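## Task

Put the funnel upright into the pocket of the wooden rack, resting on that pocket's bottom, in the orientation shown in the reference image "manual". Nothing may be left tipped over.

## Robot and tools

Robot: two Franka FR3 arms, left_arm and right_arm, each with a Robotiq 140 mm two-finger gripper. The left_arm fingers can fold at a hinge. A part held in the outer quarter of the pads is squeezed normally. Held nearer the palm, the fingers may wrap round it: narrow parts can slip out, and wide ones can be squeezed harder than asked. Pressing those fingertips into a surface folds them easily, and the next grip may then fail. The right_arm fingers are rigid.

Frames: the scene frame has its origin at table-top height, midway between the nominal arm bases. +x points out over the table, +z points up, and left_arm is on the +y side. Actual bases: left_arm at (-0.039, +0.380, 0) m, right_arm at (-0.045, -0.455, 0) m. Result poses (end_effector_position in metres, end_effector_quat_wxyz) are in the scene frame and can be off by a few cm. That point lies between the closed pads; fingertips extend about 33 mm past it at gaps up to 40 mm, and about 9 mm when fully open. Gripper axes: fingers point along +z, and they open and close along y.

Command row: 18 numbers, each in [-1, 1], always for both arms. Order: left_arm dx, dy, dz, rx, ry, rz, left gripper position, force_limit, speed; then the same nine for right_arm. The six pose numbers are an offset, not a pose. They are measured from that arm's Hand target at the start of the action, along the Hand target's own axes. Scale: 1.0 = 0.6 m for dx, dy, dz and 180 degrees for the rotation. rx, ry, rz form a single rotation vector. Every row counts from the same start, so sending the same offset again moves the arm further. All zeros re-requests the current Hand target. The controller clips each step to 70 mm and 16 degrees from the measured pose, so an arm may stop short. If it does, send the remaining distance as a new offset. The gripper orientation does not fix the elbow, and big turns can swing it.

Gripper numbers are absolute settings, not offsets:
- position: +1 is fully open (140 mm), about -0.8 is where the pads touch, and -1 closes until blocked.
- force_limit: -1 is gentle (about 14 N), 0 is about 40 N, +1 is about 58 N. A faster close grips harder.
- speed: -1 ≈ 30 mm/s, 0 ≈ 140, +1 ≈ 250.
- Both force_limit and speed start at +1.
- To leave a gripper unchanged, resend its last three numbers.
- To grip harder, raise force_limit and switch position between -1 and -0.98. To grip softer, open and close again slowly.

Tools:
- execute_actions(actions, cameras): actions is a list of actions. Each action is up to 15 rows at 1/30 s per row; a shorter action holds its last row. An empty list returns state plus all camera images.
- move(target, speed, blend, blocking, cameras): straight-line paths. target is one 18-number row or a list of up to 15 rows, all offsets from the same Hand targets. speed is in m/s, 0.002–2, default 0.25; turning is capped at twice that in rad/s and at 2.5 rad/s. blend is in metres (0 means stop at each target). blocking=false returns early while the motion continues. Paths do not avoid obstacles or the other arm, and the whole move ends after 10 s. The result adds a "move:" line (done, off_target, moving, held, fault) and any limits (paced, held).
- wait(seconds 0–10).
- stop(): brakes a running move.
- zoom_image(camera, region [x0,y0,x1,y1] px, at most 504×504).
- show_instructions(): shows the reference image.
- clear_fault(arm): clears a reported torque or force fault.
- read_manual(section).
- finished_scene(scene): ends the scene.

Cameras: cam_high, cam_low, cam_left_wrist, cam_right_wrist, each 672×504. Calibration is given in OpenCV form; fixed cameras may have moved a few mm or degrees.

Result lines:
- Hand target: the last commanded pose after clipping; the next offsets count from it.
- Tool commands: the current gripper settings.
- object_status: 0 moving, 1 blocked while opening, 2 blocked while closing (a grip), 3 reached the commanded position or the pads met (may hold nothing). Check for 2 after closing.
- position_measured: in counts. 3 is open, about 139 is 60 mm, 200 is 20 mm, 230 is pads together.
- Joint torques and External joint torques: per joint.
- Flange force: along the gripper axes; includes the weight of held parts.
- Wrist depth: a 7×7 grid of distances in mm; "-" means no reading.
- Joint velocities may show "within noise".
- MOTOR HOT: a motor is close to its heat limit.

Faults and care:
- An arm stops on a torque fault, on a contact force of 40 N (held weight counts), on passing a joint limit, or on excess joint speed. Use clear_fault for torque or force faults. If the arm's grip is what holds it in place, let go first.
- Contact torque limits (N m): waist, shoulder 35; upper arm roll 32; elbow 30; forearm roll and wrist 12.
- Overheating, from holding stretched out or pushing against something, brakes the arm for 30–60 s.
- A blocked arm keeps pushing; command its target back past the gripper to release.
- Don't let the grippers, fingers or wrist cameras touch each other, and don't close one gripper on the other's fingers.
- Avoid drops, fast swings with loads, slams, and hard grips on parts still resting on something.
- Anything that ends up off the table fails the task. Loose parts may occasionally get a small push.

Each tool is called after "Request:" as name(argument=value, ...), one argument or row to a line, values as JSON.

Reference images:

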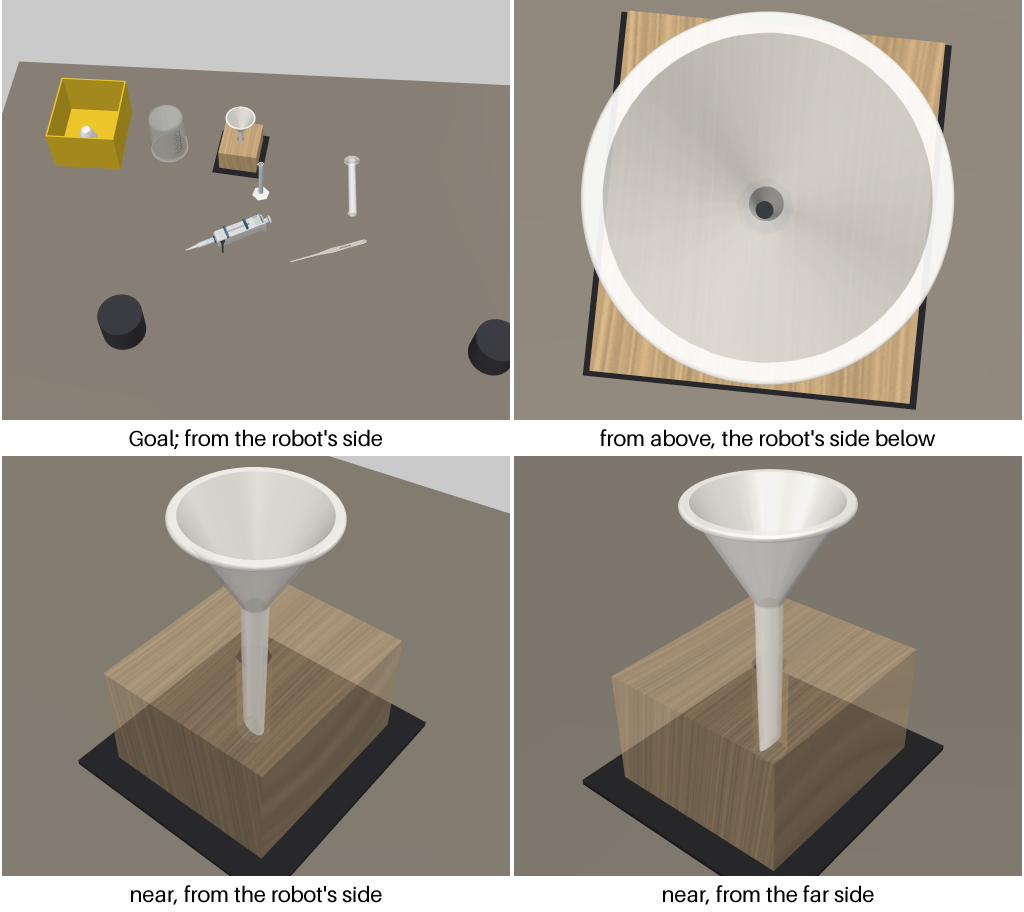

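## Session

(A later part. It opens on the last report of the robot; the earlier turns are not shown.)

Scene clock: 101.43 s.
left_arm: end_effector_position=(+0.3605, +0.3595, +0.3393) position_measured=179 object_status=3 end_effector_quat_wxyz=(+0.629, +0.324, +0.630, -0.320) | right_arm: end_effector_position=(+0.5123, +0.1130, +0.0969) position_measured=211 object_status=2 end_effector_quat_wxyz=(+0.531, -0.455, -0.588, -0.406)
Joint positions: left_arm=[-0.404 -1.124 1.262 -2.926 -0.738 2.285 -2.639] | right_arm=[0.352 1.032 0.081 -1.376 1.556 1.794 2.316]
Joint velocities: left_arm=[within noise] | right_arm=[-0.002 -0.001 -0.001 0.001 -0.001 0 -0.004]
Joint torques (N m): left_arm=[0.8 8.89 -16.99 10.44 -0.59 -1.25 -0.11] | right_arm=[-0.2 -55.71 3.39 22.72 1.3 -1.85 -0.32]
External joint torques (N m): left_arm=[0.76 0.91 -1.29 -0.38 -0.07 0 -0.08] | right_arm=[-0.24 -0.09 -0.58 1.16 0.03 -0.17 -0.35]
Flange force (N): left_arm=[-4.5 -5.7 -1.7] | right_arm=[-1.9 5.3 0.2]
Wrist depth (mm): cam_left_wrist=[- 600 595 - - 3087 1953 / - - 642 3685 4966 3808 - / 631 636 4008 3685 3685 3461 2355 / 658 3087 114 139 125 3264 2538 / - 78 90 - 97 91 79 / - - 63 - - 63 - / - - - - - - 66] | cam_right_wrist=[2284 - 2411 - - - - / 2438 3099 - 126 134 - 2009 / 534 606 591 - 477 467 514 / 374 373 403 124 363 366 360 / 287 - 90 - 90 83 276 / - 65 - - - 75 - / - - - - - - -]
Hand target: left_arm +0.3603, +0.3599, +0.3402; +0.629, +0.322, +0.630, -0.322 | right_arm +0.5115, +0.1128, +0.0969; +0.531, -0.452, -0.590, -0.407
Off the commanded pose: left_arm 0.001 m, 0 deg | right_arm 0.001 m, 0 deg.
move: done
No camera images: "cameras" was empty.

Request:
move(
  target=[0,0,0,0,0,0,-0.4,-0.3,-1,-0.0029,0,0.0003,0,0,0,-1,-0.3,-1],
  speed=0.02,
  cameras=["cam_right_wrist","cam_low"],
)

Request:
zoom_image(
  camera="cam_right_wrist",
  region=[270, 180, 430, 340],
)

Request:
zoom_image(
  camera="cam_low",
  region=[300, 160, 390, 240],
)

Scene clock: 102.47 s.
left_arm: end_effector_position=(+0.3605, +0.3595, +0.3393) position_measured=179 object_status=3 end_effector_quat_wxyz=(+0.629, +0.324, +0.630, -0.320) | right_arm: end_effector_position=(+0.5124, +0.1130, +0.0953) position_measured=211 object_status=2 end_effector_quat_wxyz=(+0.531, -0.455, -0.588, -0.406)
Joint positions: left_arm=[-0.404 -1.124 1.262 -2.926 -0.738 2.285 -2.639] | right_arm=[0.352 1.036 0.081 -1.373 1.556 1.794 2.314]
Joint torques (N m): left_arm=[0.7 8.79 -17.03 10.38 -0.6 -1.25 -0.12] | right_arm=[-0.21 -55.63 3.42 22.38 1.32 -1.86 -0.44]
External joint torques (N m): left_arm=[0.71 0.75 -1.3 -0.44 -0.09 -0.01 -0.09] | right_arm=[-0.5 -0.18 -0.68 0.93 0.06 -0.17 -0.46]
Flange force (N): left_arm=[-4.7 -5.8 -1.4] | right_arm=[-1.5 3.5 -0.5]
Wrist depth (mm): cam_left_wrist=[2626 2308 583 - - - 1904 / 3515 - 631 4231 - - - / 617 636 - - - 3461 3808 / 624 - - 137 126 3685 - / - 79 90 3685 97 91 2688 / - - 63 3939 - 63 - / - - - - - - 66] | cam_right_wrist=[- 3390 3190 - - - - / 2284 2646 - 170 - - - / 524 596 588 - 467 509 510 / 373 368 397 105 196 359 358 / 285 - 90 154 90 83 275 / - 65 - - - 75 - / - - - - - - -]
Hand target: left_arm +0.3603, +0.3599, +0.3402; +0.629, +0.322, +0.630, -0.322 | right_arm +0.5115, +0.1128, +0.0952; +0.531, -0.452, -0.590, -0.407
Off the commanded pose: left_arm 0.001 m, 0 deg | right_arm 0.001 m, 0 deg.
move: done
camera_calibration:
cam_right_wrist: T_world_to_cam=[[0.971276, 0.237952, 0.00140529, -0.51751], [0.104125, -0.419692, -0.901675, 0.0849578], [-0.213966, 0.875921, -0.432413, 0.19286], [0, 0, 0, 1]] pos_world=[0.535064, -0.0101316, 0.160727]
Images, in order (width x height): cam_low 672x504, cam_right_wrist 672x504.

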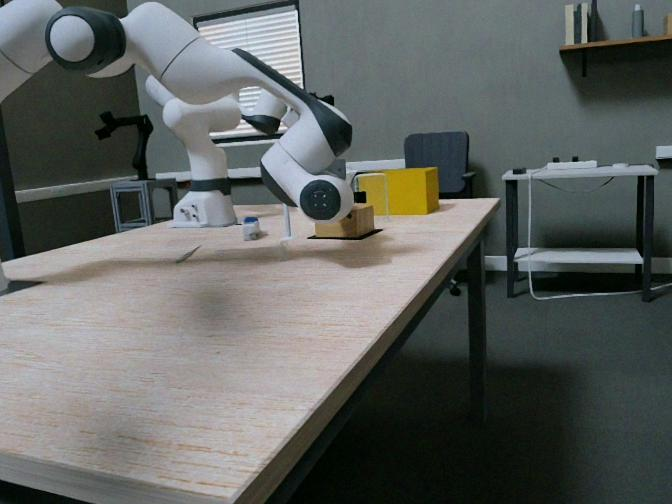

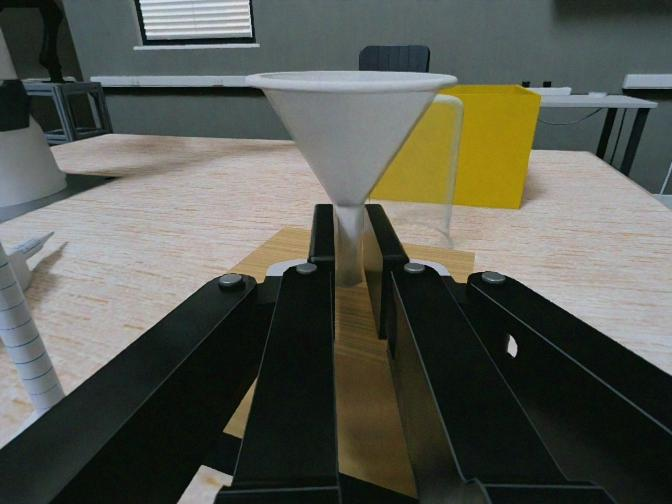

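Scaled by 3.150 from the camera's 672x504 image, which has a finer 960x720 frame.

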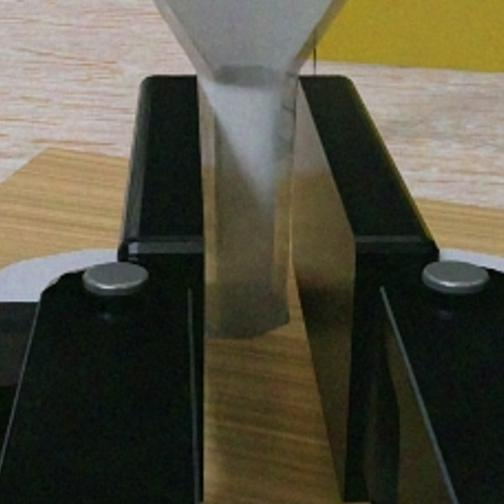

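Scaled by 5.600 from the camera's 672x504 image, which has a finer 960x720 frame.

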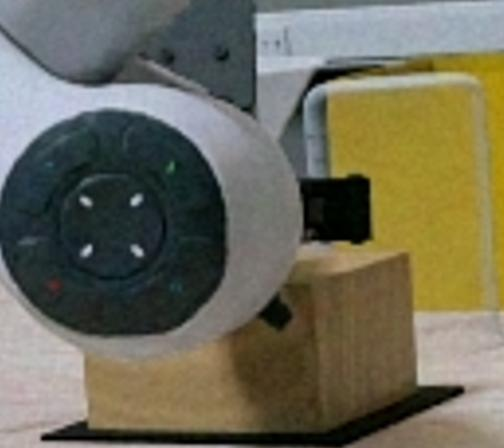

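Request:
move(
  target=[0,0,0,0,0,0,-0.4,-0.3,-1,-0.0025,0,0.0003,0,0,0,-1,-0.3,-1],
  speed=0.02,
  cameras=["cam_right_wrist"],
)

Request:
zoom_image(
  camera="cam_right_wrist",
  region=[270, 180, 430, 340],
)

Scene clock: 103.47 s.
left_arm: end_effector_position=(+0.3605, +0.3595, +0.3393) position_measured=179 object_status=3 end_effector_quat_wxyz=(+0.629, +0.324, +0.630, -0.320) | right_arm: end_effector_position=(+0.5124, +0.1130, +0.0938) position_measured=211 object_status=2 end_effector_quat_wxyz=(+0.531, -0.455, -0.588, -0.406)
Joint positions: left_arm=[-0.404 -1.124 1.262 -2.926 -0.738 2.285 -2.639] | right_arm=[0.352 1.04 0.081 -1.371 1.556 1.794 2.313]
Joint torques (N m): left_arm=[0.77 8.79 -17.05 10.42 -0.58 -1.26 -0.16] | right_arm=[-0.19 -55.78 3.32 22.34 1.31 -1.85 -0.36]
External joint torques (N m): left_arm=[0.71 0.83 -1.35 -0.45 -0.07 -0.02 -0.13] | right_arm=[0.12 -0.27 -0.42 0.87 0.04 -0.2 -0.39]
Flange force (N): left_arm=[-4.9 -5.9 -1.6] | right_arm=[-1.1 3.1 0.3]
Wrist depth (mm): cam_left_wrist=[- 3626 583 - - - 2688 / - - 638 3939 - - - / 626 628 - - - 3570 2285 / 601 - - 140 126 4154 - / - 78 90 5572 97 91 79 / - - 63 - - 63 - / - - - 3046 - - 66] | cam_right_wrist=[3144 3806 - - - - - / 2260 2494 - 127 - - - / 527 582 582 149 485 500 501 / 369 366 395 139 206 357 352 / 282 - 90 152 90 84 273 / - - - 145 - 75 - / - - - - - - -]
Hand target: left_arm +0.3603, +0.3599, +0.3402; +0.629, +0.322, +0.630, -0.322 | right_arm +0.5115, +0.1128, +0.0937; +0.531, -0.452, -0.590, -0.407
Off the commanded pose: left_arm 0.001 m, 0 deg | right_arm 0.001 m, 0 deg.
move: done
camera_calibration:
cam_right_wrist: T_world_to_cam=[[0.971296, 0.237868, 0.00144854, -0.517526], [0.104128, -0.419701, -0.90167, 0.0836025], [-0.21387, 0.87594, -0.432423, 0.192162], [0, 0, 0, 1]] pos_world=[0.535064, -0.0101314, 0.159227]
Images, in order (width x height): cam_right_wrist 672x504.

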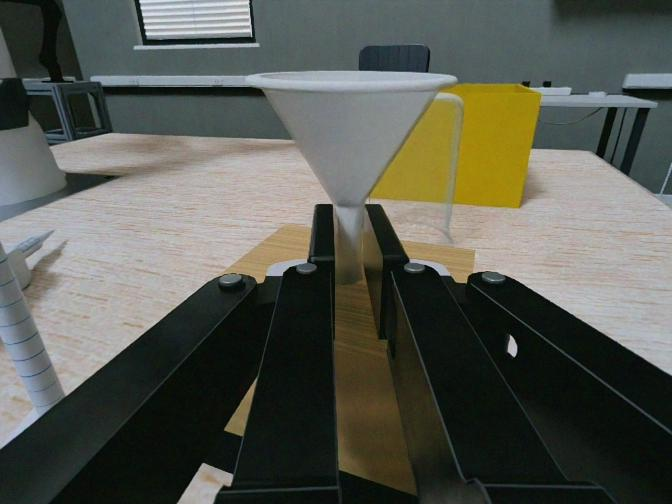

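Scaled by 3.150 from the camera's 672x504 image, which has a finer 960x720 frame.

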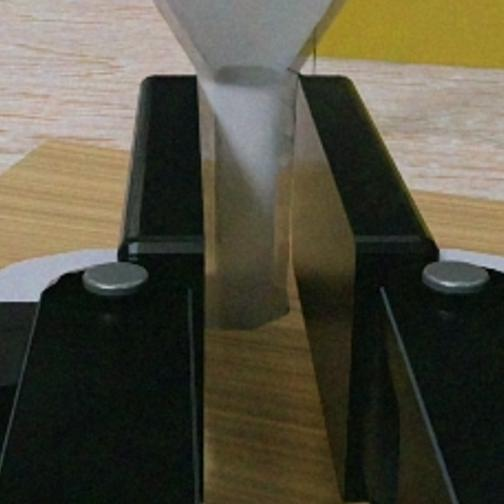

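Request:
move(
  target=[0,0,0,0,0,0,-0.4,-0.3,-1,0,0,0,0,0,0,-0.4,-0.3,-1],
  speed=0.1,
  cameras=["cam_right_wrist","cam_low"],
)

Request:
zoom_image(
  camera="cam_right_wrist",
  region=[240, 50, 460, 350],
)

Scene clock: 104.83 s.
left_arm: end_effector_position=(+0.3605, +0.3595, +0.3393) position_measured=179 object_status=3 end_effector_quat_wxyz=(+0.629, +0.324, +0.630, -0.320) | right_arm: end_effector_position=(+0.5125, +0.1130, +0.0939) position_measured=179 object_status=0 end_effector_quat_wxyz=(+0.531, -0.455, -0.588, -0.406)
Joint positions: left_arm=[-0.404 -1.124 1.262 -2.926 -0.738 2.285 -2.639] | right_arm=[0.352 1.04 0.081 -1.371 1.556 1.794 2.313]
Joint torques (N m): left_arm=[0.73 8.84 -17.02 10.42 -0.6 -1.26 -0.1] | right_arm=[-0.19 -55.68 3.26 22.28 1.27 -1.86 -0.33]
External joint torques (N m): left_arm=[0.71 0.82 -1.29 -0.44 -0.09 -0.02 -0.07] | right_arm=[0.12 -0.4 -0.45 0.94 0.01 -0.22 -0.36]
Flange force (N): left_arm=[-4.6 -5.7 -1.5] | right_arm=[-0.9 3.2 0.2]
Wrist depth (mm): cam_left_wrist=[2430 2753 584 - - - 1842 / 2240 - 628 - - - - / 626 631 - - 4966 4154 - / 651 - - 139 150 - 2856 / - 78 90 - 97 91 2820 / - - 63 - - 63 - / - - - - - - 66] | cam_right_wrist=[- 3190 2746 - 3099 2523 - / 2494 2260 3741 - - 2494 3190 / 529 591 585 - 459 462 503 / 367 366 364 179 132 356 353 / 298 - 93 151 90 85 274 / - 72 - 147 - - 74 / - - - 158 - - -]
Hand target: left_arm +0.3603, +0.3599, +0.3402; +0.629, +0.322, +0.630, -0.322 | right_arm +0.5115, +0.1128, +0.0937; +0.531, -0.452, -0.590, -0.407
Off the commanded pose: left_arm 0.001 m, 0 deg | right_arm 0.001 m, 0 deg.
move: done
camera_calibration:
cam_right_wrist: T_world_to_cam=[[0.971285, 0.237908, 0.00202323, -0.517612], [0.104644, -0.419553, -0.901679, 0.0833283], [-0.213668, 0.875999, -0.432401, 0.192051], [0, 0, 0, 1]] pos_world=[0.535064, -0.0101314, 0.159226]
Images, in order (width x height): cam_low 672x504, cam_right_wrist 672x504.

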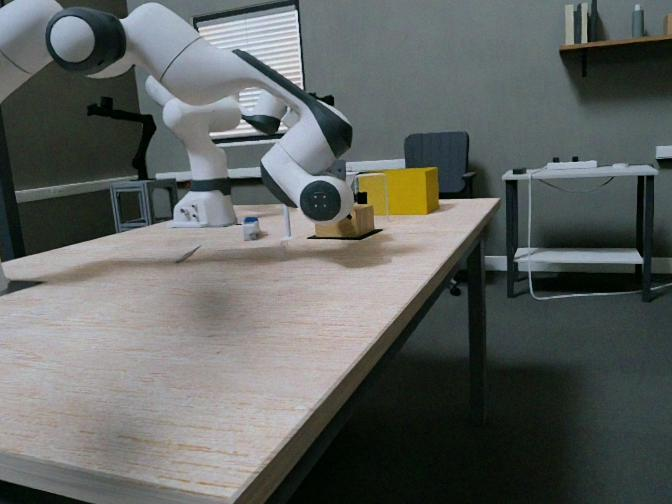

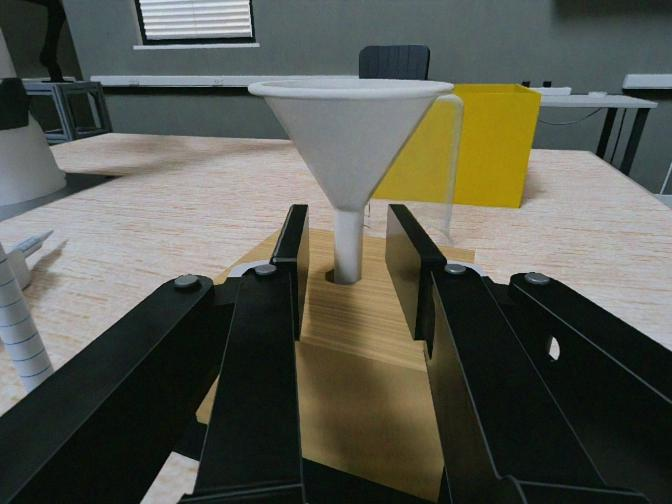

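Scaled by 1.680 from the camera's 672x504 image, which has a finer 960x720 frame.

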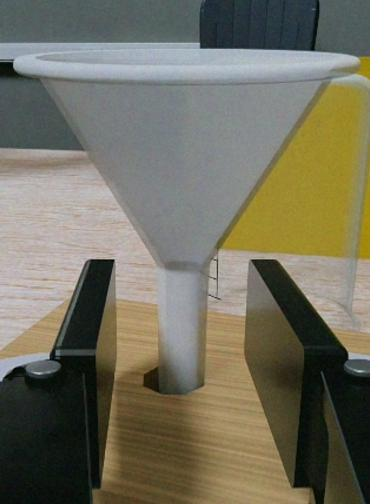

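Request:
move(
  target=[0,0,0,0,0,0,-0.4,-0.3,-1,0.01,0,-0.2,0,0,0,-0.4,-0.3,-1],
  speed=0.2,
  cameras=["cam_right_wrist","cam_low","cam_high"],
)

Request:
zoom_image(
  camera="cam_high",
  region=[360, 200, 460, 320],
)

Request:
zoom_image(
  camera="cam_right_wrist",
  region=[230, 50, 460, 350],
)

Scene clock: 106.37 s.
left_arm: end_effector_position=(+0.3605, +0.3595, +0.3393) position_measured=179 object_status=3 end_effector_quat_wxyz=(+0.629, +0.324, +0.630, -0.320) | right_arm: end_effector_position=(+0.5450, -0.0025, +0.1116) position_measured=179 object_status=3 end_effector_quat_wxyz=(+0.530, -0.456, -0.588, -0.407)
Joint positions: left_arm=[-0.404 -1.124 1.262 -2.926 -0.738 2.285 -2.639] | right_arm=[0.204 0.979 0.02 -1.43 1.461 1.638 2.309]
Joint velocities: left_arm=[within noise] | right_arm=[0 -0.001 -0.001 0 -0.001 -0.004 -0.001]
Joint torques (N m): left_arm=[0.78 8.81 -17.07 10.44 -0.6 -1.24 -0.1] | right_arm=[-0.29 -56 2.37 21.06 1.39 -1.88 -0.32]
External joint torques (N m): left_arm=[0.72 0.8 -1.35 -0.39 -0.09 0 -0.07] | right_arm=[-0.11 -1.63 -0.18 0.05 -0.26 -0.22 -0.35]
Flange force (N): left_arm=[-4.8 -5.7 -1.4] | right_arm=[3.2 -5.2 -1.0]
Wrist depth (mm): cam_left_wrist=[2405 2331 662 - 3570 3311 1757 / 2967 3218 762 3570 3570 3311 3264 / 707 714 3087 - 4569 3461 - / 2538 - 123 139 136 - 2892 / - 78 90 143 97 91 85 / - - 63 4311 - 63 - / - - - - - - 66] | cam_right_wrist=[583 3099 - - 2972 2614 2552 / 582 2932 3013 - 513 2127 1937 / 585 668 650 579 569 636 2047 / - 412 406 271 161 401 396 / - - 93 266 90 85 303 / - 72 - 229 - - 74 / - - - 189 - - -]
Hand target: left_arm +0.3603, +0.3599, +0.3402; +0.629, +0.322, +0.630, -0.322 | right_arm +0.5423, -0.0019, +0.1122; +0.531, -0.452, -0.590, -0.407
Off the commanded pose: left_arm 0.001 m, 0 deg | right_arm 0.003 m, 1 deg.
move: done
camera_calibration:
cam_right_wrist: T_world_to_cam=[[0.972046, 0.234777, 0.00262623, -0.522286], [0.103891, -0.420055, -0.901532, 0.0478996], [-0.210556, 0.876603, -0.432704, 0.306143], [0, 0, 0, 1]] pos_world=[0.567169, -0.125624, 0.177024]
Images, in order (width x height): cam_high 672x504, cam_low 672x504, cam_right_wrist 672x504.

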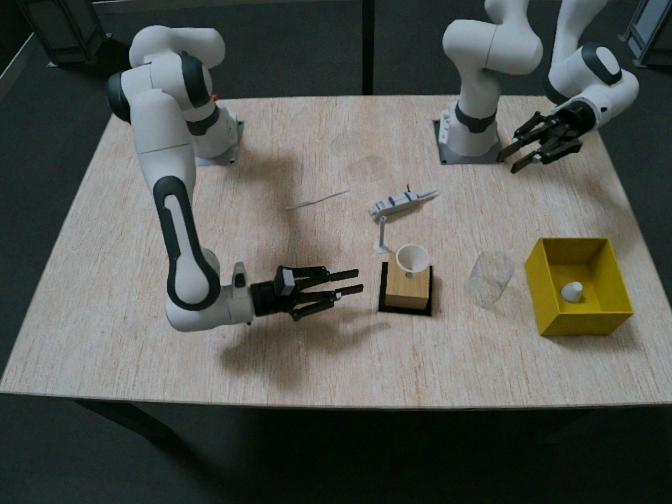

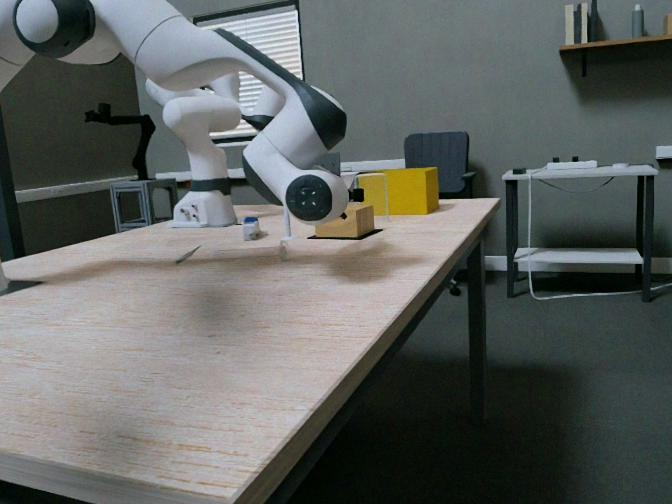

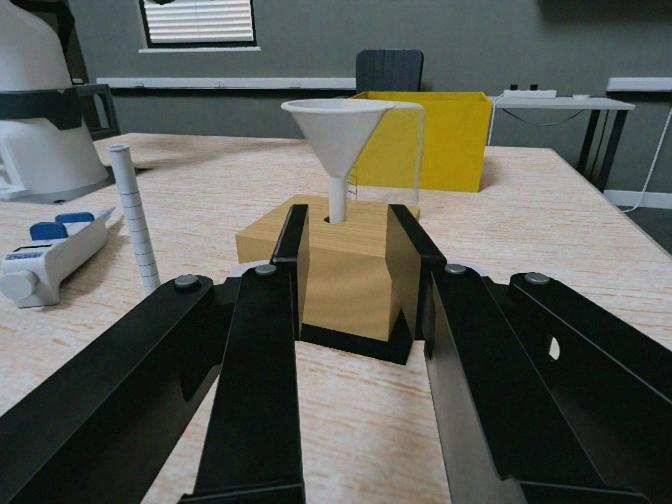

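Scaled by 4.200 from the camera's 672x504 image, which has a finer 960x720 frame.

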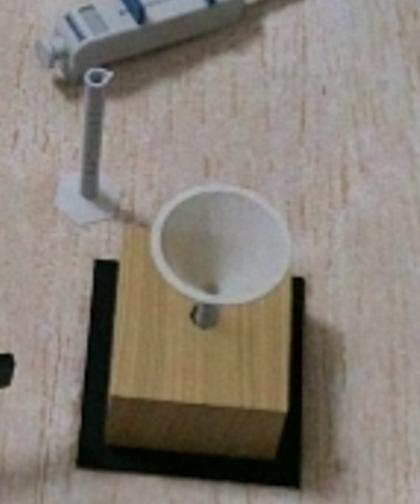

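Scaled by 1.680 from the camera's 672x504 image, which has a finer 960x720 frame.

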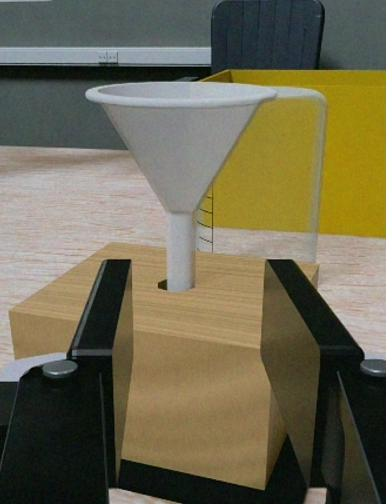

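Request:
finished_scene(
  scene=2,
)

The scene is finished: the task was done.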